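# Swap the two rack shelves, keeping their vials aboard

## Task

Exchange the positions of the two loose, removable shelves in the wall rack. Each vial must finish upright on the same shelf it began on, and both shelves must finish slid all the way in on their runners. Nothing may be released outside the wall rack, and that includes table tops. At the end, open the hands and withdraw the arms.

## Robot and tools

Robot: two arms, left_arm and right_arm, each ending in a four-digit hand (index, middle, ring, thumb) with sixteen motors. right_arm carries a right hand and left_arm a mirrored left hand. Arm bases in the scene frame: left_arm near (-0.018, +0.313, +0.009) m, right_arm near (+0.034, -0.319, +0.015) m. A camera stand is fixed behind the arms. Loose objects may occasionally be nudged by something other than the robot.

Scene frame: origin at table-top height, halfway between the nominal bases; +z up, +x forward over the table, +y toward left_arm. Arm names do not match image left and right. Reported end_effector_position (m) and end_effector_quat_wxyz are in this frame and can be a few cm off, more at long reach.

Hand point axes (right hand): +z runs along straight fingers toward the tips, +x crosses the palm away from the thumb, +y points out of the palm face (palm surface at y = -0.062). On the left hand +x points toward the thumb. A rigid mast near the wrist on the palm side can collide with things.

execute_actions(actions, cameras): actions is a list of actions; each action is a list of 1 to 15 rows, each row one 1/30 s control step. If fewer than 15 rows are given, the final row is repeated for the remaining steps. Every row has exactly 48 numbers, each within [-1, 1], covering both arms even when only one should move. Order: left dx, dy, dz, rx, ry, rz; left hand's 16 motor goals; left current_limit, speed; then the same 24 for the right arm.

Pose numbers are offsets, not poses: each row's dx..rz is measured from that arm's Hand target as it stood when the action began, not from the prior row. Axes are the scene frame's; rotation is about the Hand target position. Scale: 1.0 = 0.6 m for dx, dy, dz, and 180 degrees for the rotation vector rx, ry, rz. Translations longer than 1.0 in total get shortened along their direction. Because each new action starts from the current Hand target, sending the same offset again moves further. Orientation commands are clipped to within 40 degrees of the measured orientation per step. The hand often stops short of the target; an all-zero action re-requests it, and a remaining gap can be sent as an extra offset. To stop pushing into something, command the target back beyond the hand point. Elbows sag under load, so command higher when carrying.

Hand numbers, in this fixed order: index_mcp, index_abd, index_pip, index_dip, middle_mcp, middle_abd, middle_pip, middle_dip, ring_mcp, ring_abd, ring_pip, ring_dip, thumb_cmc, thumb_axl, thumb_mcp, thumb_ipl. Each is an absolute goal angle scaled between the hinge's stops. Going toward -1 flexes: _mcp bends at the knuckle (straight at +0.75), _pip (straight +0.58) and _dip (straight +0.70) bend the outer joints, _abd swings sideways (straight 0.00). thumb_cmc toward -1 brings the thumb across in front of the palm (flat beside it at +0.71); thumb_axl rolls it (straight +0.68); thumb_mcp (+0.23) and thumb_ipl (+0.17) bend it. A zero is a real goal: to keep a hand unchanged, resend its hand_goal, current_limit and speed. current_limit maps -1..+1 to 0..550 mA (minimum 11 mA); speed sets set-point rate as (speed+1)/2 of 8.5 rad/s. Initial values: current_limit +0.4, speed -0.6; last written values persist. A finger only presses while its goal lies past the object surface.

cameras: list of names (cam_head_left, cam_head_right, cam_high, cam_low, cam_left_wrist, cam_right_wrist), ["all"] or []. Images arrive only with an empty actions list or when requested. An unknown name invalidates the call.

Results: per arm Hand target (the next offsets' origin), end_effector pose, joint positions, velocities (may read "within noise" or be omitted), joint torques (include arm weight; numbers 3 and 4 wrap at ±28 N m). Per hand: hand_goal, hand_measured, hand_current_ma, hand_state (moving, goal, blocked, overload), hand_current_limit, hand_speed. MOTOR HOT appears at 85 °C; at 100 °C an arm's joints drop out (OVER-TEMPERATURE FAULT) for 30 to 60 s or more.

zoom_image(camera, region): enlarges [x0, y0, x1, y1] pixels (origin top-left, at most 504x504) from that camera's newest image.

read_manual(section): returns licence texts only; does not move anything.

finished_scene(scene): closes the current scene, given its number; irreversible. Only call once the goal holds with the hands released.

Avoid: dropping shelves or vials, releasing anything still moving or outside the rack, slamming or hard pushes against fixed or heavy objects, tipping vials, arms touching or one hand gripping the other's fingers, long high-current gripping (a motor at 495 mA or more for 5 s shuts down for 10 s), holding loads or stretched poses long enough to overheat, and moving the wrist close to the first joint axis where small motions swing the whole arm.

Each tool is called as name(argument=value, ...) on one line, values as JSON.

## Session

Scene 2 is done. Next I'll look at scene 3.

execute_actions(actions=[])

zoom_image(camera="cam_head_left", region=[180, 10, 460, 170])

zoom_image(camera="cam_high", region=[390, 120, 490, 200])

zoom_image(camera="cam_high", region=[390, 340, 490, 420])

zoom_image(camera="cam_low", region=[270, 110, 390, 300])

Scene clock: 0.00 s.
left_arm: end_effector_position=(+0.4848, +0.1911, +0.3835) hand_goal=(+0.754, +0.000, +0.576, +0.696, +0.754, +0.000, +0.576, +0.696, +0.754, +0.000, +0.576, +0.696, +0.714, +0.678, +0.226, +0.168) hand_measured=(+0.754, +0.000, +0.576, +0.696, +0.754, +0.000, +0.576, +0.696, +0.754, +0.000, +0.576, +0.696, +0.714, +0.678, +0.226, +0.168) hand_current_ma=(+0, +0, +0, +0, +0, +0, +0, +0, +0, +0, +0, +0, +0, +0, +0, +0) hand_state=(goal, goal, goal, goal, goal, goal, goal, goal, goal, goal, goal, goal, goal, goal, goal, goal) hand_current_limit=0.40 hand_speed=-0.60 end_effector_quat_wxyz=(+0.471, +0.136, +0.802, +0.342) | right_arm: end_effector_position=(+0.1295, -0.0428, +0.1704) hand_goal=(+0.754, +0.000, +0.576, +0.696, +0.754, +0.000, +0.576, +0.696, +0.754, +0.000, +0.576, +0.696, +0.714, +0.678, +0.226, +0.168) hand_measured=(+0.754, +0.000, +0.576, +0.696, +0.754, +0.000, +0.576, +0.696, +0.754, +0.000, +0.576, +0.696, +0.714, +0.678, +0.226, +0.168) hand_current_ma=(+0, +0, +0, +0, +0, +0, +0, +0, +0, +0, +0, +0, +0, +0, +0, +0) hand_state=(goal, goal, goal, goal, goal, goal, goal, goal, goal, goal, goal, goal, goal, goal, goal, goal) hand_current_limit=0.40 hand_speed=-0.60 end_effector_quat_wxyz=(+0.002, +0.551, +0.834, +0.003)
Joint positions: left_arm=[-0.656 1.416 1.194 -0.405 -0.987 -1.319] | right_arm=[1.561 1.048 0.809 -1.328 0.006 1.141]
Joint velocities: within noise
Joint torques (N m): no reading
Heat: left arm: hottest elbow 41 °C; right arm: hottest elbow 41 °C.
Hand target: left_arm +0.4892, +0.1879, +0.3898; +0.477, +0.131, +0.800, +0.338 | right_arm +0.1297, -0.0333, +0.1822; -0.007, +0.551, +0.834, +0.017
camera_calibration:
cam_left_wrist: T_world_to_cam=[[0.441895, -0.895938, 0.0449935, -0.0915569], [-0.816976, -0.422651, -0.392321, 0.580819], [0.370512, 0.136606, -0.918727, 0.265822], [0, 0, 0, 1]] pos_world=[0.416484, 0.127142, 0.476205]
cam_right_wrist: T_world_to_cam=[[0.88791, -0.459045, 0.0298866, -0.109983], [-0.327017, -0.584171, 0.742835, -0.158889], [-0.323536, -0.669344, -0.668807, 0.248662], [0, 0, 0, 1]] pos_world=[0.126146, 0.0231349, 0.287622]

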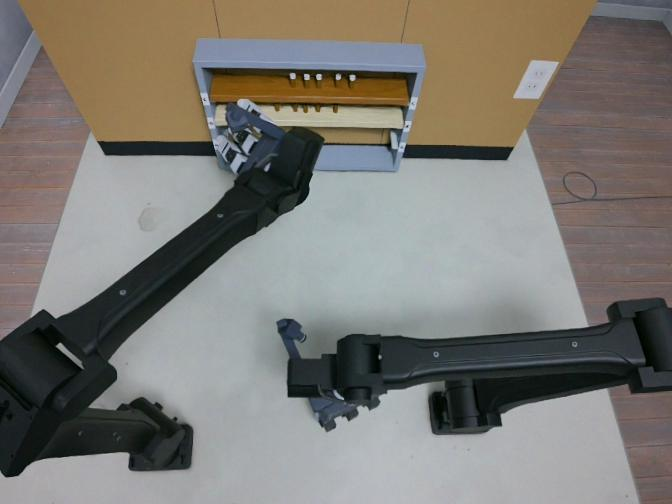

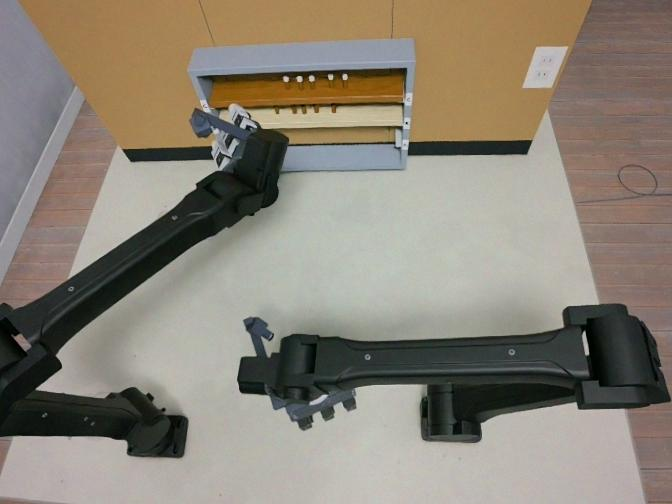

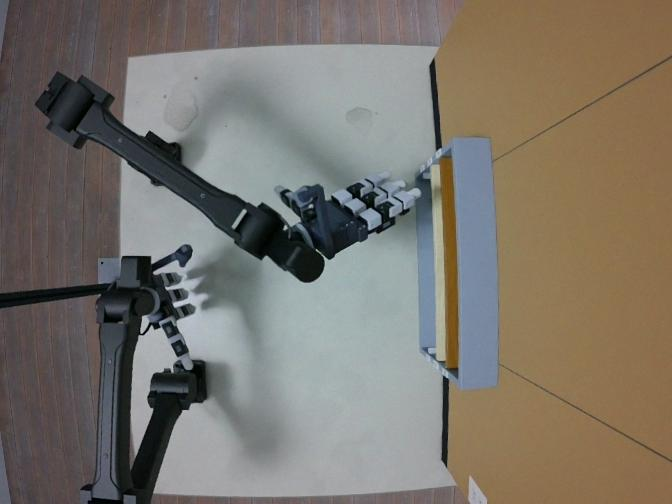

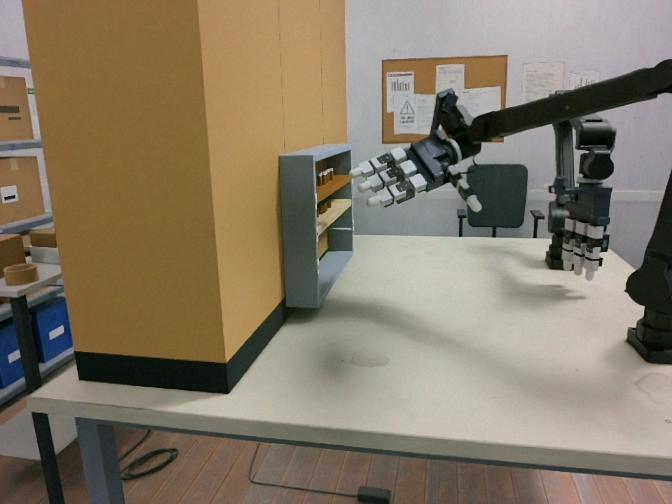

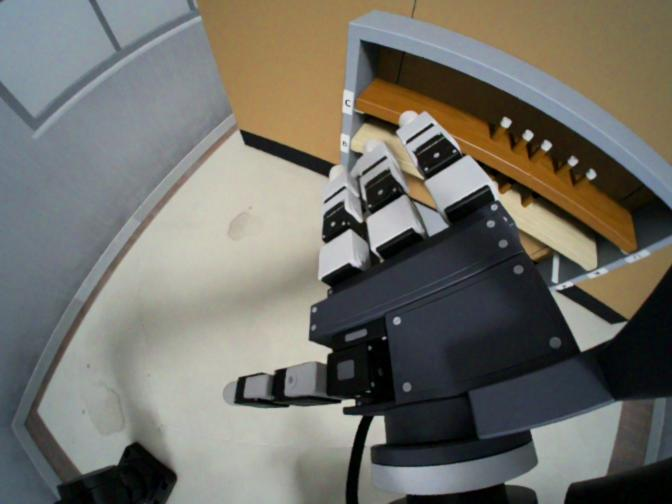

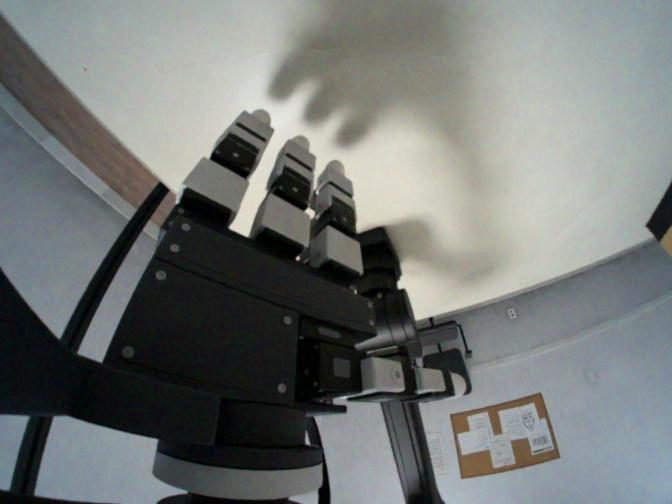

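Scaled by 1.800.

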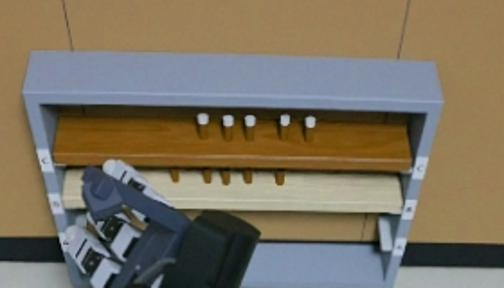

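Scaled by 5.040.

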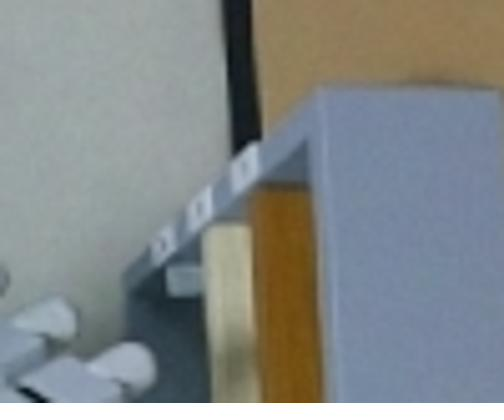

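Scaled by 5.040.

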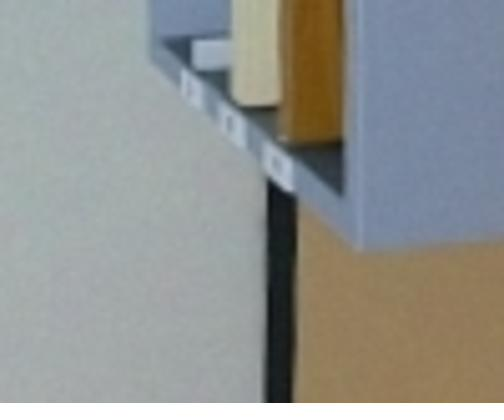

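Scaled by 2.653.

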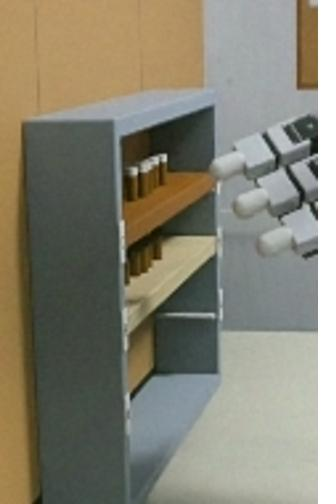

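execute_actions(actions=[[[-0.06,0,0.02,0.06,-0.01,-0.04,0.75,0,0.58,0.7,0.75,0,0.58,0.7,0.75,0,0.58,0.7,0.71,0.68,0.23,0.17,0.4,-0.6,0,0,0.08,0,0,0,0.75,0,0.58,0.7,0.75,0,0.58,0.7,0.75,0,0.58,0.7,0.71,0.68,0.23,0.17,0.4,-0.6]],[[-0.06,0,0,0.07,-0.011,-0.047,0.75,0,0.58,0.7,0.75,0,0.58,0.7,0.75,0,0.58,0.7,0.71,0.68,0.23,0.17,0.4,-0.6,0.03,0,0.08,0.013,-0.06,-0.013,0.75,0,0.58,0.7,0.75,0,0.58,0.7,0.75,0,0.58,0.7,0.71,0.68,0.23,0.17,0.4,-0.6]],[[-0.02,0,0,0.07,-0.011,-0.047,0.75,0,0.58,0.7,0.75,0,0.58,0.7,0.75,0,0.58,0.7,0.71,0.68,0.23,0.17,0.4,-0.6,0.06,-0.02,0.06,0.02,-0.1,-0.02,0.75,0,0.58,0.7,0.75,0,0.58,0.7,0.75,0,0.58,0.7,0.71,0.68,0.23,0.17,0.4,-0.6]]], cameras=["cam_head_left", "cam_low"])

Scene clock: 11.30 s.
left_arm: end_effector_position=(+0.4028, +0.1878, +0.4032) hand_goal=(+0.750, +0.000, +0.580, +0.700, +0.750, +0.000, +0.580, +0.700, +0.750, +0.000, +0.580, +0.700, +0.710, +0.680, +0.230, +0.170) hand_measured=(+0.758, +0.002, +0.580, +0.698, +0.756, +0.002, +0.580, +0.698, +0.758, +0.002, +0.580, +0.698, +0.718, +0.678, +0.228, +0.168) hand_current_ma=(+5, +0, +0, -1, +5, +0, +0, -1, +7, +0, +0, -1, +6, -1, -1, -1) hand_state=(goal, goal, goal, goal, goal, goal, goal, goal, goal, goal, goal, goal, goal, goal, goal, goal) hand_current_limit=0.40 hand_speed=-0.60 end_effector_quat_wxyz=(+0.512, +0.415, +0.591, +0.464) | right_arm: end_effector_position=(+0.1850, -0.0478, +0.3080) hand_goal=(+0.750, +0.000, +0.580, +0.700, +0.750, +0.000, +0.580, +0.700, +0.750, +0.000, +0.580, +0.700, +0.710, +0.680, +0.230, +0.170) hand_measured=(+0.752, -0.002, +0.580, +0.698, +0.752, -0.002, +0.580, +0.698, +0.752, -0.002, +0.580, +0.698, +0.712, +0.678, +0.224, +0.168) hand_current_ma=(+2, -1, +1, -2, +1, -1, +1, -2, +1, -1, +1, -2, +4, -3, -16, -4) hand_state=(goal, goal, goal, goal, goal, goal, goal, goal, goal, goal, goal, goal, goal, goal, goal, goal) hand_current_limit=0.40 hand_speed=-0.60 end_effector_quat_wxyz=(+0.181, +0.567, +0.782, +0.184)
Joint positions: left_arm=[-0.678 1.057 0.609 0.386 -0.765 -0.265] | right_arm=[1.632 0.979 0.954 -1.477 0.518 1.281]
Joint torques (N m): left_arm=[0.5 -6.71 11.07 2.71 0.04 0.31] | right_arm=[0.26 -4.6 9.69 0.77 0.58 0.13]
Heat: left arm: hottest elbow 46 °C; right arm: hottest elbow 42 °C.
Hand target: left_arm +0.4051, +0.1880, +0.4019; +0.511, +0.416, +0.589, +0.468 | right_arm +0.1837, -0.0453, +0.3143; +0.173, +0.570, +0.779, +0.196
Off the commanded pose: left_arm 0.003 m, 0 deg | right_arm 0.007 m, 2 deg.
Images, in order (width x height): cam_head_left 672x504, cam_low 672x504.

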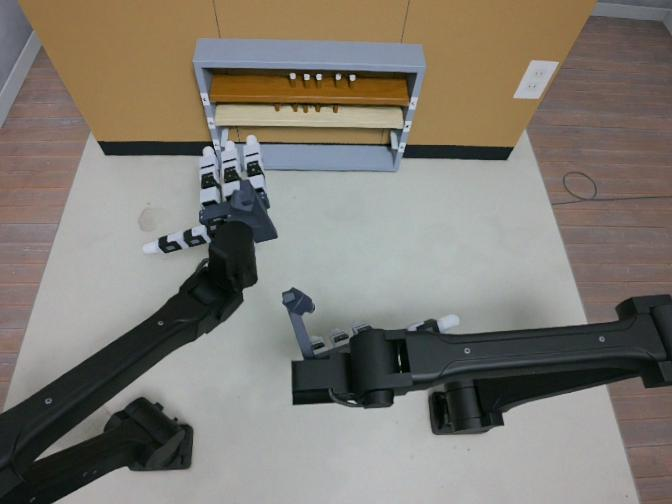

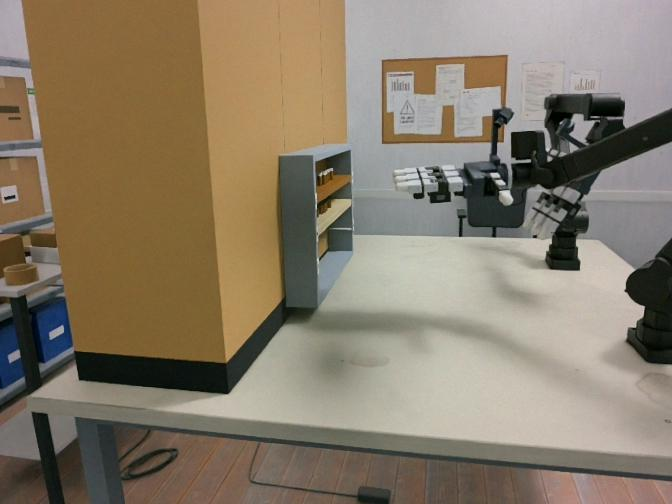

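execute_actions(actions=[[[0.0,0,-0.02,0.04,-0.005,-0.02,0.75,0,0.58,0.7,0.75,0,0.58,0.7,0.75,0,0.58,0.7,0.71,0.68,0.23,0.17,0.4,-0.6,0.08,-0.03,0.05,0.02,-0.1,-0.02,0.75,0,0.58,0.7,0.75,0,0.58,0.7,0.75,0,0.58,0.7,0.71,0.68,0.23,0.17,0.4,-0.6]],[[0.04,-0.019,-0.03,0.029,-0.003,-0.021,0.75,0,0.58,0.7,0.75,0,0.58,0.7,0.75,0,0.58,0.7,0.71,0.68,0.23,0.17,0.4,-0.6,0.1,-0.05,0.01,0.022,-0.11,-0.023,0.75,0,0.58,0.7,0.75,0,0.58,0.7,0.75,0,0.58,0.7,0.71,0.68,0.23,0.17,0.4,-0.6]]], cameras=["cam_head_left"])

Scene clock: 14.60 s.
left_arm: end_effector_position=(+0.4299, +0.1756, +0.3677) hand_goal=(+0.750, +0.000, +0.580, +0.700, +0.750, +0.000, +0.580, +0.700, +0.750, +0.000, +0.580, +0.700, +0.710, +0.680, +0.230, +0.170) hand_measured=(+0.758, +0.002, +0.580, +0.698, +0.758, +0.002, +0.580, +0.698, +0.760, +0.002, +0.580, +0.698, +0.718, +0.678, +0.230, +0.168) hand_current_ma=(+6, +0, +0, -1, +6, +0, +0, -1, +8, +0, +0, -1, +7, -1, +0, +0) hand_state=(goal, goal, goal, goal, goal, goal, goal, goal, goal, goal, goal, goal, goal, goal, goal, goal) hand_current_limit=0.40 hand_speed=-0.60 end_effector_quat_wxyz=(+0.496, +0.503, +0.504, +0.496) | right_arm: end_effector_position=(+0.2920, -0.0928, +0.3477) hand_goal=(+0.750, +0.000, +0.580, +0.700, +0.750, +0.000, +0.580, +0.700, +0.750, +0.000, +0.580, +0.700, +0.710, +0.680, +0.230, +0.170) hand_measured=(+0.756, -0.002, +0.582, +0.700, +0.756, -0.002, +0.582, +0.700, +0.756, -0.002, +0.582, +0.700, +0.718, +0.678, +0.226, +0.168) hand_current_ma=(+13, -1, +2, -1, +11, -2, +3, -1, +12, -2, +3, -1, +15, -3, -6, -4) hand_state=(goal, goal, goal, goal, goal, goal, goal, goal, goal, goal, goal, goal, goal, goal, goal, goal) hand_current_limit=0.40 hand_speed=-0.60 end_effector_quat_wxyz=(+0.394, +0.539, +0.629, +0.399)
Joint positions: left_arm=[-0.566 1.17 0.53 0.623 -0.53 -0.01] | right_arm=[1.314 0.822 0.606 -0.639 1.056 0.714]
Joint torques (N m): left_arm=[0.56 -8.41 10.29 2.93 0.05 0.27] | right_arm=[-0.03 -3.19 9.31 1.87 0.57 -0.09]
Heat: left arm: hottest elbow 46 °C; right arm: hottest elbow 42 °C.
Hand target: left_arm +0.4292, +0.1766, +0.3720; +0.500, +0.500, +0.500, +0.500 | right_arm +0.2918, -0.0934, +0.3503; +0.391, +0.536, +0.627, +0.408
Off the commanded pose: left_arm 0.004 m, 1 deg | right_arm 0.003 m, 1 deg.
Images, in order (width x height): cam_head_left 672x504.

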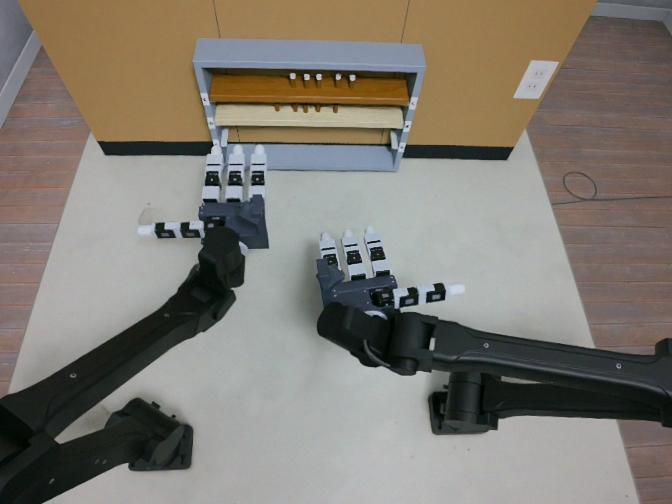

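execute_actions(actions=[[[0.0,0,0,0,0,0,0.75,0,0.58,0.7,0.75,0,0.58,0.7,0.75,0,0.58,0.7,0.71,0.68,0.23,0.17,0.4,-0.6,0.11,-0.04,0,0.012,-0.06,-0.017,0.75,0,0.58,0.7,0.75,0,0.58,0.7,0.75,0,0.58,0.7,0.71,0.68,0.23,0.17,0.4,-0.6]],[[0.05,0,-0.01,0,0,0,0.75,0,0.58,0.7,0.75,0,0.58,0.7,0.75,0,0.58,0.7,0.71,0.68,0.23,0.17,0.4,-0.6,0.12,-0.04,0,0.012,-0.057,-0.017,0.75,0,0.58,0.7,0.75,0,0.58,0.7,0.75,0,0.58,0.7,0.71,0.68,0.23,0.17,0.4,-0.6]],[[0.06,0,0,0,0,0,0.75,0,0.58,0.7,0.75,0,0.58,0.7,0.75,0.1,0.58,0.7,0.71,0.68,0.23,0.17,0.4,-0.6,0.1,-0.029,0,0,0,0,0.75,0,0.58,0.7,0.75,0,0.58,0.7,0.75,0,0.58,0.7,0.71,0.68,0.23,0.17,0.4,-0.6]]], cameras=["all"])

zoom_image(camera="cam_low", region=[280, 130, 400, 310])

zoom_image(camera="cam_high", region=[370, 130, 510, 400])

zoom_image(camera="cam_head_left", region=[180, 30, 440, 180])

Scene clock: 17.60 s.
left_arm: end_effector_position=(+0.4875, +0.1796, +0.3478) hand_goal=(+0.750, +0.000, +0.580, +0.700, +0.750, +0.000, +0.580, +0.700, +0.750, +0.100, +0.580, +0.700, +0.710, +0.680, +0.230, +0.170) hand_measured=(+0.758, +0.002, +0.580, +0.698, +0.758, +0.002, +0.580, +0.698, +0.760, +0.096, +0.580, +0.698, +0.718, +0.678, +0.230, +0.168) hand_current_ma=(+7, +0, +0, -1, +6, +0, +0, -1, +8, -1, +0, -1, +7, -1, +0, +0) hand_state=(goal, goal, goal, goal, goal, goal, goal, goal, goal, goal, goal, goal, goal, goal, goal, goal) hand_current_limit=0.40 hand_speed=-0.60 end_effector_quat_wxyz=(+0.488, +0.512, +0.508, +0.493) | right_arm: end_effector_position=(+0.4820, -0.1679, +0.3205) hand_goal=(+0.750, +0.000, +0.580, +0.700, +0.750, +0.000, +0.580, +0.700, +0.750, +0.000, +0.580, +0.700, +0.710, +0.680, +0.230, +0.170) hand_measured=(+0.762, +0.000, +0.582, +0.700, +0.760, -0.002, +0.582, +0.700, +0.762, -0.002, +0.582, +0.700, +0.720, +0.678, +0.230, +0.170) hand_current_ma=(+25, -1, +3, -1, +22, -1, +3, -1, +27, -1, +3, -1, +18, -3, +1, -1) hand_state=(goal, goal, goal, goal, goal, goal, goal, goal, goal, goal, goal, goal, goal, goal, goal, goal) hand_current_limit=0.40 hand_speed=-0.60 end_effector_quat_wxyz=(+0.494, +0.509, +0.520, +0.475)
Joint positions: left_arm=[-0.477 1.343 0.625 0.675 -0.442 -0.009] | right_arm=[0.586 1.295 0.48 0.743 0.577 0.009]
Joint torques (N m): left_arm=[0.5 -9.76 12.94 2.97 0.04 0.26] | right_arm=[0.32 -7.71 12.26 2.82 -0.15 -0.09]
Heat: left arm: hottest elbow 47 °C; right arm: hottest elbow 43 °C.
Hand target: left_arm +0.4951, +0.1766, +0.3661; +0.500, +0.499, +0.500, +0.500 | right_arm +0.4897, -0.1586, +0.3503; +0.500, +0.500, +0.500, +0.501
Off the commanded pose: left_arm 0.020 m, 2 deg | right_arm 0.032 m, 4 deg.
camera_calibration:
cam_left_wrist: T_world_to_cam=[[-0.0416218, -0.736739, -0.674895, 0.355955], [-0.762742, 0.459737, -0.454826, 0.401061], [0.645362, 0.49584, -0.581077, -0.0823362], [0, 0, 0, 1]] pos_world=[0.373858, 0.118689, 0.374801]
cam_right_wrist: T_world_to_cam=[[0.00712592, -0.751141, 0.660103, -0.311372], [-0.779588, -0.417585, -0.46676, 0.405675], [0.626252, -0.511282, -0.588557, -0.0775851], [0, 0, 0, 1]] pos_world=[0.367066, -0.104149, 0.349227]

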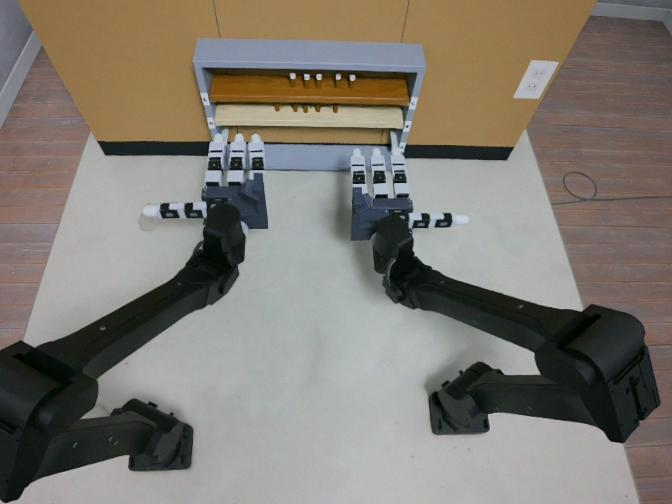

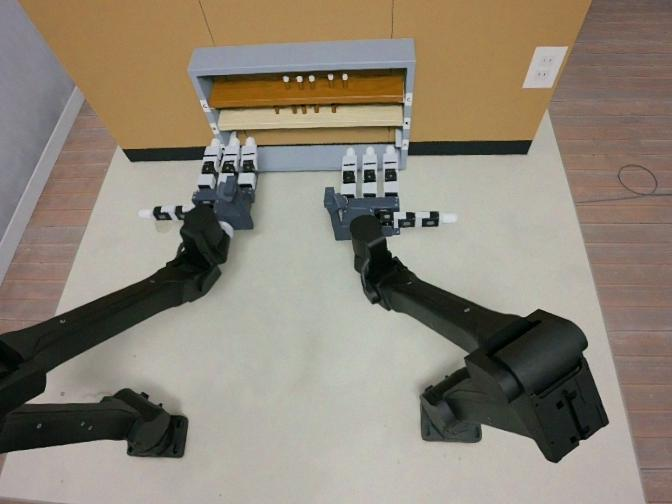

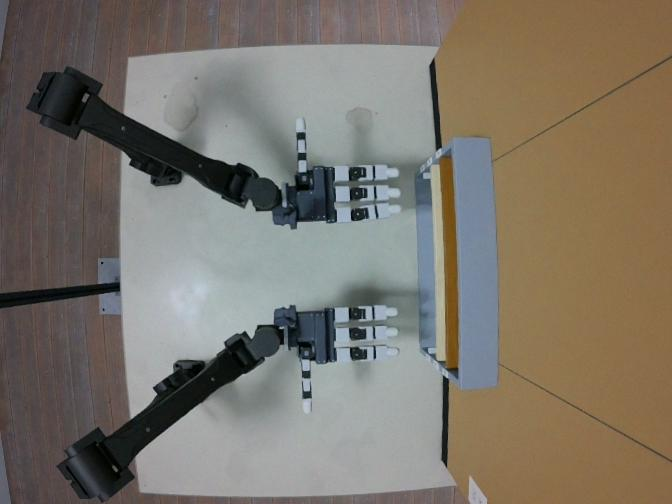

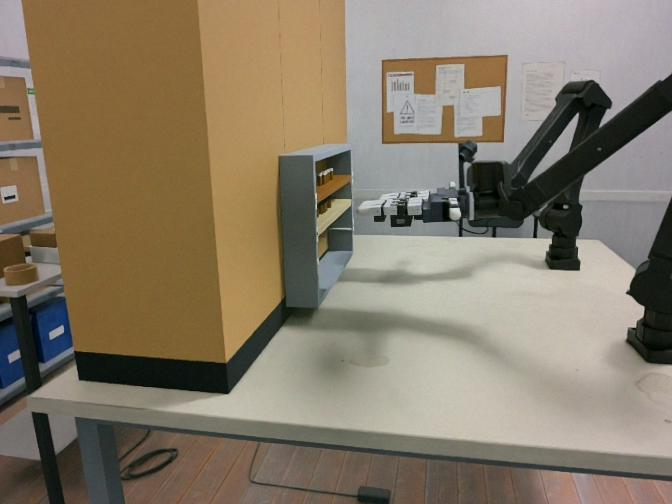

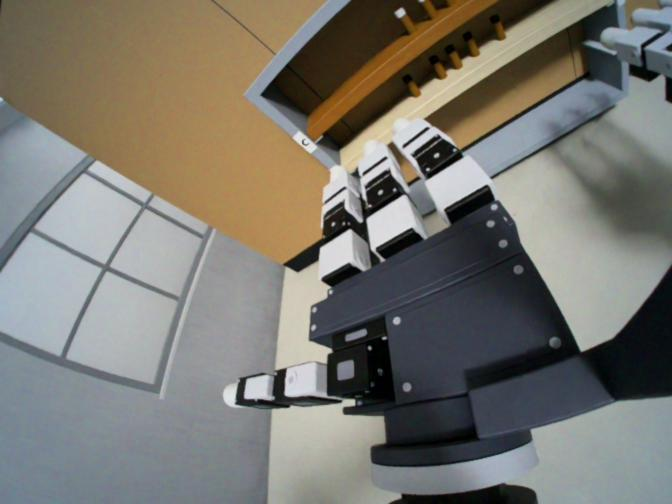

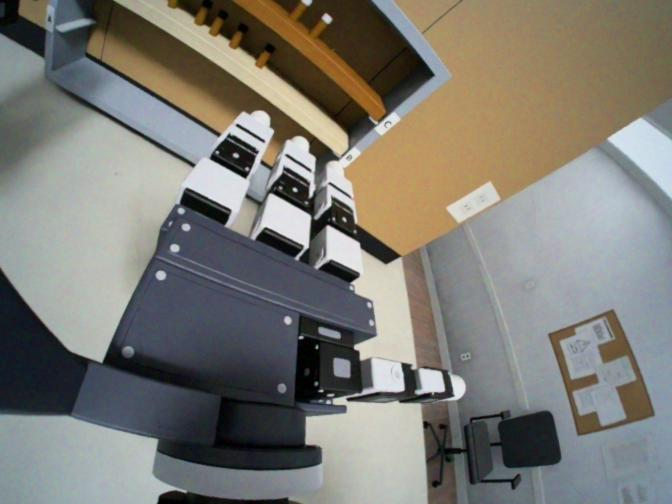

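Scaled by 2.800.

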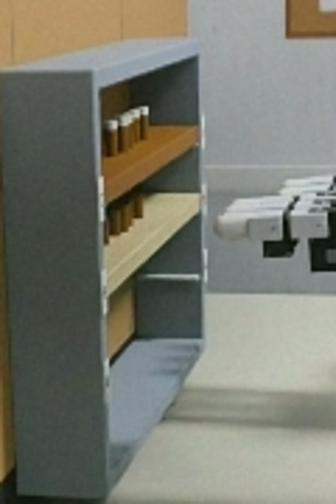

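Scaled by 1.867.

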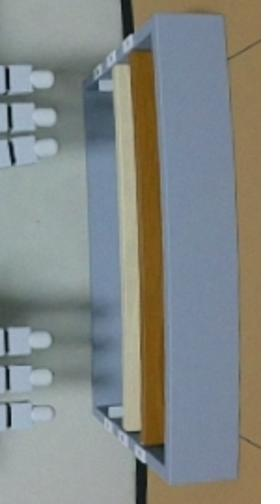

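Scaled by 1.938.

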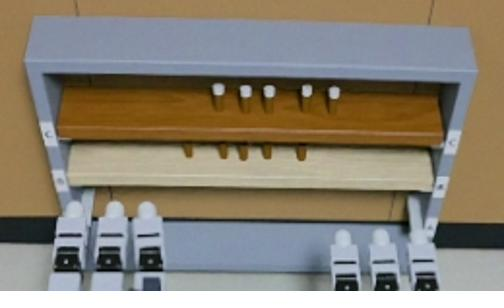

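execute_actions(actions=[[[0.03,0,0.002,0,-0.01,0,0.75,0,0.58,0.7,0.75,0,0.58,0.7,0.75,0.13,0.58,0.7,0.71,0.68,0.23,0.17,0.4,-0.6,0.03,0.004,0.03,0,-0.012,0,0.75,0,0.58,0.7,0.75,0,0.58,0.7,0.75,0,0.58,0.7,0.71,0.68,0.23,0.17,0.4,-0.6]],[[0.03,0,0.002,0,-0.008,0,0.75,0,0.58,0.7,0.75,0,0.58,0.7,0.75,0.13,0.58,0.7,0.71,0.68,0.23,0.17,0.4,-0.6,0.03,0,0.02,0,-0.01,0,0.75,0,0.58,0.7,0.75,0,0.58,0.7,0.75,0,0.58,0.7,0.71,0.68,0.23,0.17,0.4,-0.6]]])

Scene clock: 20.60 s.
left_arm: end_effector_position=(+0.5218, +0.1779, +0.3522) hand_goal=(+0.750, +0.000, +0.580, +0.700, +0.750, +0.000, +0.580, +0.700, +0.750, +0.130, +0.580, +0.700, +0.710, +0.680, +0.230, +0.170) hand_measured=(+0.760, +0.002, +0.580, +0.698, +0.758, +0.002, +0.580, +0.698, +0.760, +0.128, +0.580, +0.698, +0.718, +0.678, +0.230, +0.168) hand_current_ma=(+8, +0, +0, -1, +7, +0, +0, -1, +10, -1, +0, -1, +7, -1, +0, +0) hand_state=(goal, goal, goal, goal, goal, goal, goal, goal, goal, goal, goal, goal, goal, goal, goal, goal) hand_current_limit=0.40 hand_speed=-0.60 end_effector_quat_wxyz=(+0.504, +0.498, +0.493, +0.505) | right_arm: end_effector_position=(+0.5154, -0.1606, +0.3546) hand_goal=(+0.750, +0.000, +0.580, +0.700, +0.750, +0.000, +0.580, +0.700, +0.750, +0.000, +0.580, +0.700, +0.710, +0.680, +0.230, +0.170) hand_measured=(+0.762, +0.000, +0.582, +0.700, +0.760, +0.000, +0.582, +0.700, +0.762, +0.000, +0.582, +0.700, +0.720, +0.678, +0.230, +0.170) hand_current_ma=(+25, -1, +3, -1, +22, -1, +3, -1, +27, -1, +3, -1, +18, -3, +1, -1) hand_state=(goal, goal, goal, goal, goal, goal, goal, goal, goal, goal, goal, goal, goal, goal, goal, goal) hand_current_limit=0.40 hand_speed=-0.60 end_effector_quat_wxyz=(+0.509, +0.490, +0.502, +0.499)
Joint positions: left_arm=[-0.438 1.46 0.707 0.773 -0.399 0.013] | right_arm=[0.54 1.356 0.589 0.785 0.52 -0.031]
Joint torques (N m): left_arm=[0.67 -11.11 12.97 3.02 0.07 0.27] | right_arm=[-0.32 -7.88 12.63 2.89 -0.25 -0.08]
Heat: left arm: hottest elbow 47 °C; right arm: hottest elbow 44 °C.
Hand target: left_arm +0.5311, +0.1767, +0.3684; +0.514, +0.485, +0.486, +0.514 | right_arm +0.5257, -0.1562, +0.3802; +0.517, +0.482, +0.482, +0.518
Off the commanded pose: left_arm 0.019 m, 2 deg | right_arm 0.028 m, 3 deg.

execute_actions(actions=[[[0.025,0,-0.006,0,0,0,0.75,0,0.58,0.7,0.75,0,0.58,0.7,0.75,0.13,0.58,0.7,0.71,0.68,0.23,0.17,0.4,-0.6,0.03,0,-0.012,0,0,0,0.75,0,0.58,0.7,0.75,0,0.58,0.7,0.75,0,0.58,0.7,0.71,0.68,0.23,0.17,0.4,-0.6]],[[0.025,0,-0.004,0,0,0,0.75,0,0.58,0.7,0.75,0,0.58,0.7,0.75,0.13,0.58,0.7,0.71,0.68,0.23,0.17,0.4,-0.6,0.03,0,-0.006,0,0,0,0.75,0,0.58,0.7,0.75,0,0.58,0.7,0.75,0,0.58,0.7,0.71,0.68,0.23,0.17,0.4,-0.6]]], cameras=["cam_low", "cam_left_wrist", "cam_right_wrist"])

zoom_image(camera="cam_low", region=[290, 140, 410, 250])

Scene clock: 22.53 s.
left_arm: end_effector_position=(+0.5505, +0.1773, +0.3485) hand_goal=(+0.750, +0.000, +0.580, +0.700, +0.750, +0.000, +0.580, +0.700, +0.750, +0.130, +0.580, +0.700, +0.710, +0.680, +0.230, +0.170) hand_measured=(+0.760, +0.002, +0.580, +0.698, +0.758, +0.002, +0.580, +0.698, +0.760, +0.128, +0.580, +0.698, +0.718, +0.678, +0.230, +0.168) hand_current_ma=(+8, +0, +0, -1, +7, +0, +0, -1, +10, -1, +0, -1, +7, -1, +0, +0) hand_state=(goal, goal, goal, goal, goal, goal, goal, goal, goal, goal, goal, goal, goal, goal, goal, goal) hand_current_limit=0.40 hand_speed=-0.60 end_effector_quat_wxyz=(+0.505, +0.497, +0.492, +0.506) | right_arm: end_effector_position=(+0.5510, -0.1589, +0.3443) hand_goal=(+0.750, +0.000, +0.580, +0.700, +0.750, +0.000, +0.580, +0.700, +0.750, +0.000, +0.580, +0.700, +0.710, +0.680, +0.230, +0.170) hand_measured=(+0.762, +0.000, +0.582, +0.700, +0.760, +0.000, +0.582, +0.700, +0.762, +0.000, +0.582, +0.700, +0.720, +0.678, +0.230, +0.170) hand_current_ma=(+25, -1, +3, -1, +22, -1, +3, -1, +27, -1, +3, -1, +18, -3, +1, -1) hand_state=(goal, goal, goal, goal, goal, goal, goal, goal, goal, goal, goal, goal, goal, goal, goal, goal) hand_current_limit=0.40 hand_speed=-0.60 end_effector_quat_wxyz=(+0.508, +0.489, +0.504, +0.499)
Joint positions: left_arm=[-0.413 1.534 0.775 0.782 -0.372 0.013] | right_arm=[0.498 1.463 0.661 0.817 0.475 -0.031]
Joint torques (N m): left_arm=[0.62 -11.87 13.07 2.92 0.07 0.26] | right_arm=[-0.56 -9.82 12.36 2.89 -0.22 -0.04]
Heat: left arm: hottest elbow 48 °C; right arm: hottest elbow 44 °C.
Hand target: left_arm +0.5611, +0.1765, +0.3624; +0.514, +0.485, +0.486, +0.514 | right_arm +0.5617, -0.1562, +0.3693; +0.517, +0.482, +0.482, +0.518
Off the commanded pose: left_arm 0.018 m, 2 deg | right_arm 0.027 m, 4 deg.
camera_calibration:
cam_left_wrist: T_world_to_cam=[[-0.00465606, -0.739484, -0.673158, 0.336943], [-0.730954, 0.461897, -0.502352, 0.449156], [0.68241, 0.489708, -0.54268, -0.154096], [0, 0, 0, 1]] pos_world=[0.435038, 0.117163, 0.368825]
cam_right_wrist: T_world_to_cam=[[-0.0311448, -0.755352, 0.654578, -0.298482], [-0.736987, -0.425038, -0.52554, 0.469801], [0.675189, -0.498784, -0.543447, -0.142665], [0, 0, 0, 1]] pos_world=[0.433267, -0.0969345, 0.364749]
Images, in order (width x height): cam_low 672x504, cam_left_wrist 672x504, cam_right_wrist 672x504.

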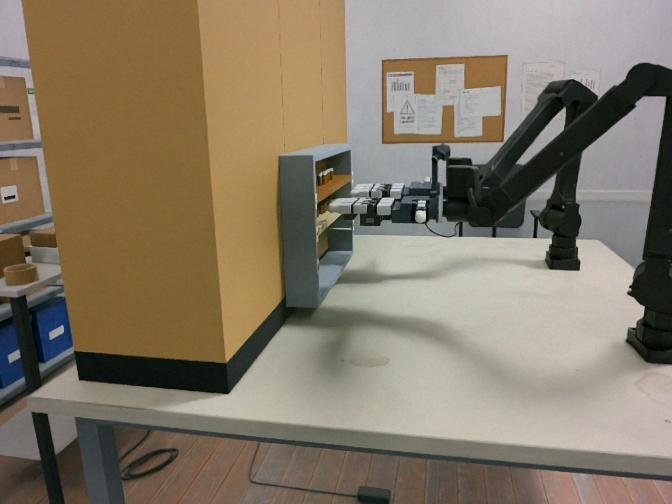

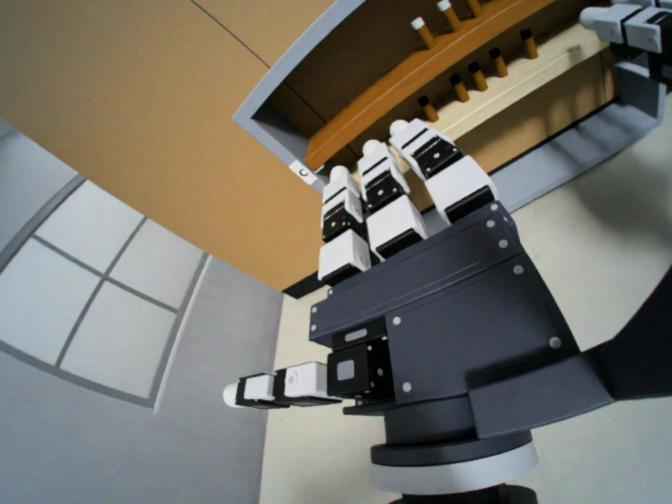

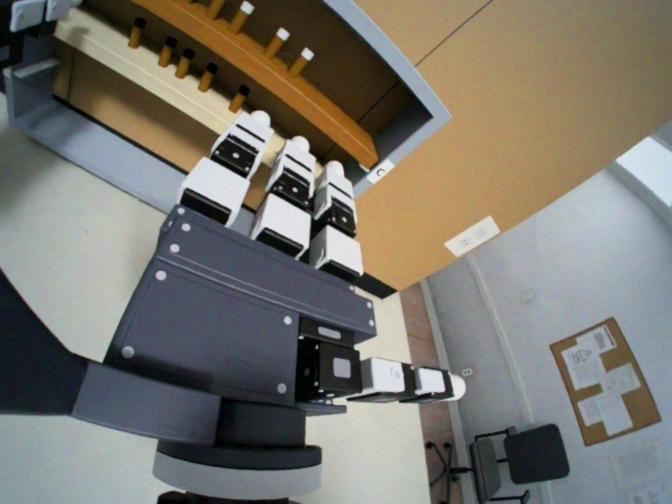

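Scaled by 4.200.

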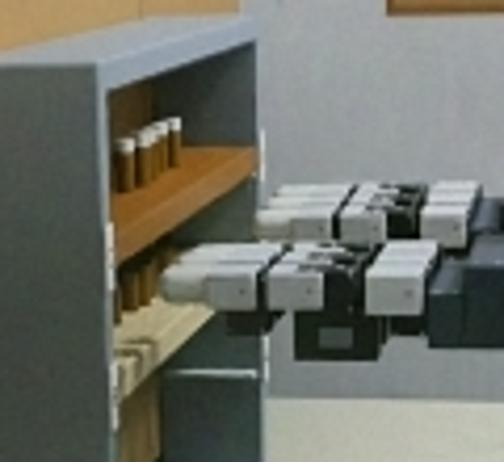

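execute_actions(actions=[[[0.025,0,-0.001,0,0,0,0.75,0,0.58,0.7,0.75,0,0.58,0.7,0.75,0.13,0.58,0.7,0.71,0.68,0.23,0.17,0.4,-0.6,0.025,0,0.003,0,0,0,0.75,0,0.58,0.7,0.75,0,0.58,0.7,0.75,0,0.58,0.7,0.71,0.68,0.23,0.17,0.4,-0.6]],[[0.025,0,-0.001,0,0,0,0.75,0,0.58,0.7,0.75,0,0.58,0.7,0.75,0.13,0.58,0.7,0.71,0.68,0.23,0.17,0.4,-0.6,0.025,0,0.003,0,0,0,0.75,0,0.58,0.7,0.75,0,0.58,0.7,0.75,0,0.58,0.7,0.71,0.68,0.23,0.17,0.4,-0.6]]], cameras=["cam_low", "cam_left_wrist", "cam_right_wrist"])

zoom_image(camera="cam_low", region=[290, 140, 410, 250])

zoom_image(camera="cam_left_wrist", region=[300, 60, 480, 210])

zoom_image(camera="cam_right_wrist", region=[200, 40, 400, 210])

Scene clock: 25.27 s.
left_arm: end_effector_position=(+0.5783, +0.1766, +0.3493) hand_goal=(+0.750, +0.000, +0.580, +0.700, +0.750, +0.000, +0.580, +0.700, +0.750, +0.130, +0.580, +0.700, +0.710, +0.680, +0.230, +0.170) hand_measured=(+0.760, +0.002, +0.582, +0.698, +0.760, +0.002, +0.582, +0.698, +0.760, +0.128, +0.580, +0.698, +0.718, +0.678, +0.230, +0.168) hand_current_ma=(+8, +0, +0, -1, +9, +0, +1, +0, +10, -1, +0, -1, +7, -1, +0, +0) hand_state=(goal, goal, goal, goal, goal, goal, goal, goal, goal, goal, goal, goal, goal, goal, goal, goal) hand_current_limit=0.40 hand_speed=-0.60 end_effector_quat_wxyz=(+0.509, +0.494, +0.490, +0.507) | right_arm: end_effector_position=(+0.5775, -0.1585, +0.3513) hand_goal=(+0.750, +0.000, +0.580, +0.700, +0.750, +0.000, +0.580, +0.700, +0.750, +0.000, +0.580, +0.700, +0.710, +0.680, +0.230, +0.170) hand_measured=(+0.766, +0.000, +0.584, +0.700, +0.760, +0.000, +0.582, +0.700, +0.762, +0.000, +0.582, +0.700, +0.720, +0.678, +0.230, +0.170) hand_current_ma=(+41, -1, +7, +0, +22, -1, +3, -1, +27, -1, +3, -1, +18, -3, +1, -1) hand_state=(goal, goal, goal, goal, goal, goal, goal, goal, goal, goal, goal, goal, goal, goal, goal, goal) hand_current_limit=0.40 hand_speed=-0.60 end_effector_quat_wxyz=(+0.510, +0.486, +0.498, +0.505)
Joint positions: left_arm=[-0.391 1.599 0.85 0.782 -0.349 0.013] | right_arm=[0.468 1.516 0.733 0.817 0.444 -0.031]
Joint torques (N m): left_arm=[0.91 -12.92 13.45 2.37 0.07 0.23] | right_arm=[-0.85 -10.46 13 2.04 -0.25 -0.01]
Heat: left arm: hottest elbow 48 °C; right arm: hottest elbow 45 °C.
Hand target: left_arm +0.5911, +0.1766, +0.3611; +0.514, +0.485, +0.486, +0.514 | right_arm +0.5917, -0.1563, +0.3731; +0.517, +0.482, +0.482, +0.518
Off the commanded pose: left_arm 0.018 m, 2 deg | right_arm 0.026 m, 3 deg.
camera_calibration:
cam_left_wrist: T_world_to_cam=[[0.00068196, -0.741438, -0.671021, 0.333629], [-0.725439, 0.461488, -0.510653, 0.469929], [0.688286, 0.487133, -0.537554, -0.177067], [0, 0, 0, 1]] pos_world=[0.46255, 0.116754, 0.36866]
cam_right_wrist: T_world_to_cam=[[-0.0405435, -0.760325, 0.648276, -0.295056], [-0.727257, -0.422453, -0.540953, 0.493429], [0.685167, -0.493396, -0.535824, -0.164276], [0, 0, 0, 1]] pos_world=[0.459443, -0.0969417, 0.370177]
Images, in order (width x height): cam_low 672x504, cam_left_wrist 672x504, cam_right_wrist 672x504.

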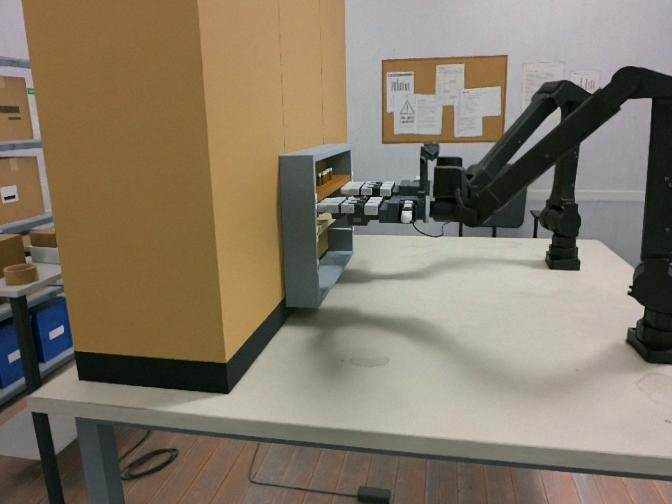

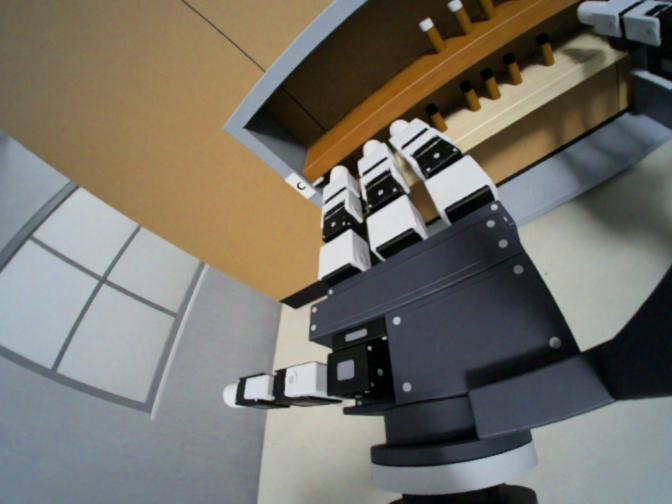

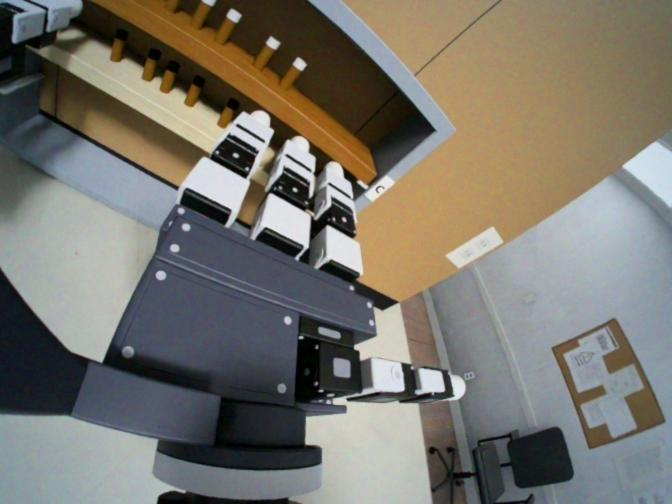

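Scaled by 4.200.

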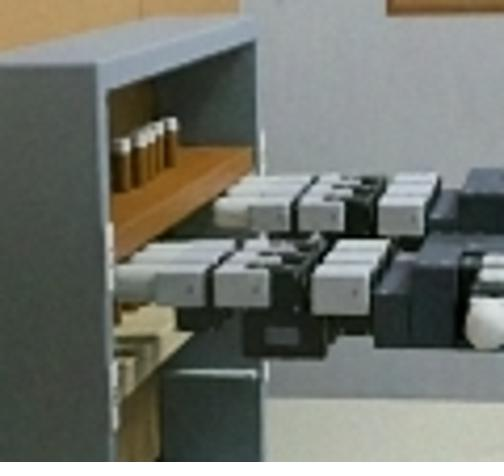

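Scaled by 2.800 from the camera's 672x504 image, which has a finer 960x720 frame.

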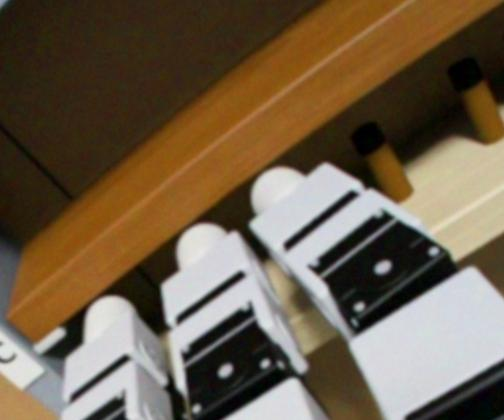

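Scaled by 2.520 from the camera's 672x504 image, which has a finer 960x720 frame.

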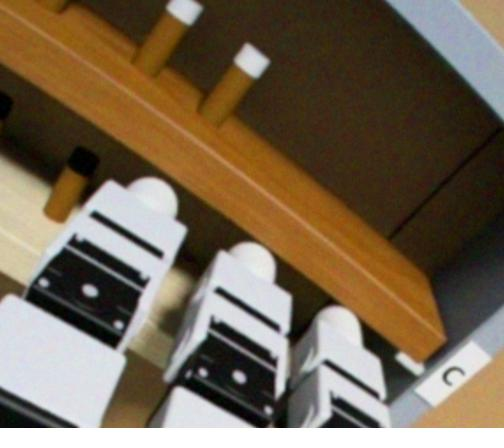

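execute_actions(actions=[[[0.004,0,-0.003,0,0,0,0.75,0,0.58,0.7,0.75,0,0.58,0.7,0.75,0.13,0.58,0.7,0.71,0.68,0.23,0.17,0.4,-0.6,0.0,0,-0.014,0,0.002,0,0.75,0,0.58,0.7,0.75,0,0.58,0.7,0.75,0,0.58,0.7,0.71,0.68,0.23,0.17,0.4,-0.6]]])

Scene clock: 26.60 s.
left_arm: end_effector_position=(+0.5797, +0.1764, +0.3498) hand_goal=(+0.750, +0.000, +0.580, +0.700, +0.750, +0.000, +0.580, +0.700, +0.750, +0.130, +0.580, +0.700, +0.710, +0.680, +0.230, +0.170) hand_measured=(+0.760, +0.002, +0.582, +0.698, +0.760, +0.002, +0.582, +0.698, +0.760, +0.128, +0.580, +0.698, +0.718, +0.678, +0.230, +0.168) hand_current_ma=(+8, +0, +0, -1, +9, +0, +1, +0, +10, -1, +0, -1, +7, -1, +0, +0) hand_state=(goal, goal, goal, goal, goal, goal, goal, goal, goal, goal, goal, goal, goal, goal, goal, goal) hand_current_limit=0.40 hand_speed=-0.60 end_effector_quat_wxyz=(+0.509, +0.494, +0.490, +0.507) | right_arm: end_effector_position=(+0.5799, -0.1573, +0.3443) hand_goal=(+0.750, +0.000, +0.580, +0.700, +0.750, +0.000, +0.580, +0.700, +0.750, +0.000, +0.580, +0.700, +0.710, +0.680, +0.230, +0.170) hand_measured=(+0.766, +0.000, +0.584, +0.700, +0.760, +0.000, +0.582, +0.700, +0.762, +0.000, +0.582, +0.700, +0.720, +0.678, +0.230, +0.170) hand_current_ma=(+41, -1, +7, +0, +22, -1, +3, -1, +27, -1, +3, -1, +18, -3, +1, -1) hand_state=(goal, goal, goal, goal, goal, goal, goal, goal, goal, goal, goal, goal, goal, goal, goal, goal) hand_current_limit=0.40 hand_speed=-0.60 end_effector_quat_wxyz=(+0.508, +0.488, +0.503, +0.501)
Joint positions: left_arm=[-0.39 1.602 0.854 0.782 -0.348 0.013] | right_arm=[0.468 1.529 0.733 0.817 0.444 -0.031]
Joint torques (N m): left_arm=[0.73 -12.51 13.5 2.59 0.11 0.24] | right_arm=[-0.38 -10.52 12.23 2.59 -0.22 0.02]
Heat: left arm: hottest elbow 48 °C; right arm: hottest elbow 45 °C.
Hand target: left_arm +0.5935, +0.1765, +0.3593; +0.514, +0.485, +0.486, +0.514 | right_arm +0.5918, -0.1563, +0.3646; +0.515, +0.484, +0.484, +0.516
Off the commanded pose: left_arm 0.017 m, 1 deg | right_arm 0.024 m, 3 deg.

execute_actions(actions=[[[0.012,0,-0.008,0,0.001,0,0.75,0,0.58,0.7,0.75,0,0.58,0.7,0.75,0.13,0.58,0.7,0.71,0.68,0.23,0.17,0.4,-0.6,0.014,0,-0.002,0,0.000,0,0.75,0,0.58,0.7,0.75,0,0.58,0.7,0.75,0,0.58,0.7,0.71,0.68,0.23,0.17,0.4,-0.6]],[[0.018,0,-0.002,0,0.001,0,0.75,0,0.58,0.7,0.75,0,0.58,0.7,0.75,0.13,0.58,0.7,0.71,0.68,0.23,0.17,0.4,-0.6,0.018,0,-0.001,0,0.001,0,0.75,0,0.58,0.7,0.75,0,0.58,0.7,0.75,0,0.58,0.7,0.71,0.68,0.23,0.17,0.4,-0.6]]], cameras=["cam_low"])

zoom_image(camera="cam_low", region=[290, 140, 410, 250])

Scene clock: 28.57 s.
left_arm: end_effector_position=(+0.5982, +0.1767, +0.3464) hand_goal=(+0.750, +0.000, +0.580, +0.700, +0.750, +0.000, +0.580, +0.700, +0.750, +0.130, +0.580, +0.700, +0.710, +0.680, +0.230, +0.170) hand_measured=(+0.760, +0.002, +0.582, +0.698, +0.760, +0.002, +0.582, +0.698, +0.760, +0.128, +0.580, +0.698, +0.718, +0.678, +0.230, +0.168) hand_current_ma=(+8, +0, +0, -1, +9, +0, +1, +0, +10, -1, +0, -1, +7, -1, +0, +0) hand_state=(goal, goal, goal, goal, goal, goal, goal, goal, goal, goal, goal, goal, goal, goal, goal, goal) hand_current_limit=0.40 hand_speed=-0.60 end_effector_quat_wxyz=(+0.509, +0.493, +0.490, +0.508) | right_arm: end_effector_position=(+0.5972, -0.1576, +0.3436) hand_goal=(+0.750, +0.000, +0.580, +0.700, +0.750, +0.000, +0.580, +0.700, +0.750, +0.000, +0.580, +0.700, +0.710, +0.680, +0.230, +0.170) hand_measured=(+0.766, +0.000, +0.584, +0.700, +0.760, +0.000, +0.582, +0.700, +0.762, +0.000, +0.582, +0.700, +0.720, +0.678, +0.230, +0.170) hand_current_ma=(+41, -1, +7, +0, +22, -1, +3, -1, +27, -1, +3, -1, +18, -3, +1, -1) hand_state=(goal, goal, goal, goal, goal, goal, goal, goal, goal, goal, goal, goal, goal, goal, goal, goal) hand_current_limit=0.40 hand_speed=-0.60 end_effector_quat_wxyz=(+0.509, +0.487, +0.501, +0.502)
Joint positions: left_arm=[-0.376 1.647 0.901 0.782 -0.335 0.013] | right_arm=[0.45 1.569 0.776 0.817 0.426 -0.031]
Joint torques (N m): left_arm=[0.91 -13.16 13.3 2.32 0.1 0.2] | right_arm=[-0.67 -11.11 12.6 2.25 -0.23 0.04]
Heat: left arm: hottest elbow 49 °C; right arm: hottest elbow 46 °C.
Hand target: left_arm +0.6116, +0.1766, +0.3532; +0.513, +0.487, +0.487, +0.512 | right_arm +0.6109, -0.1562, +0.3629; +0.515, +0.484, +0.485, +0.516
Off the commanded pose: left_arm 0.015 m, 1 deg | right_arm 0.024 m, 3 deg.
Images, in order (width x height): cam_low 672x504.

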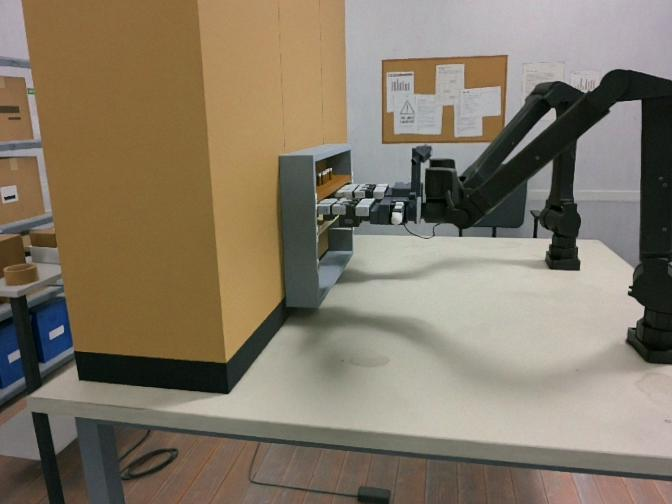

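Scaled by 4.200.

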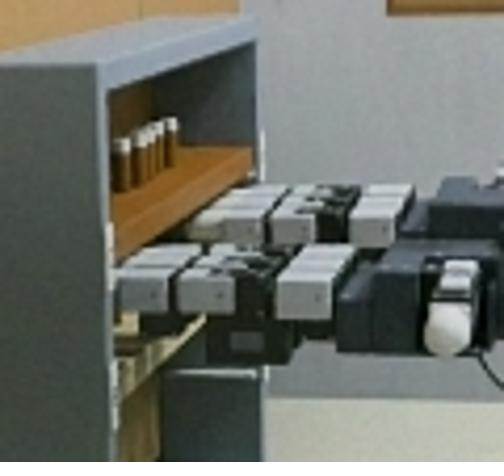

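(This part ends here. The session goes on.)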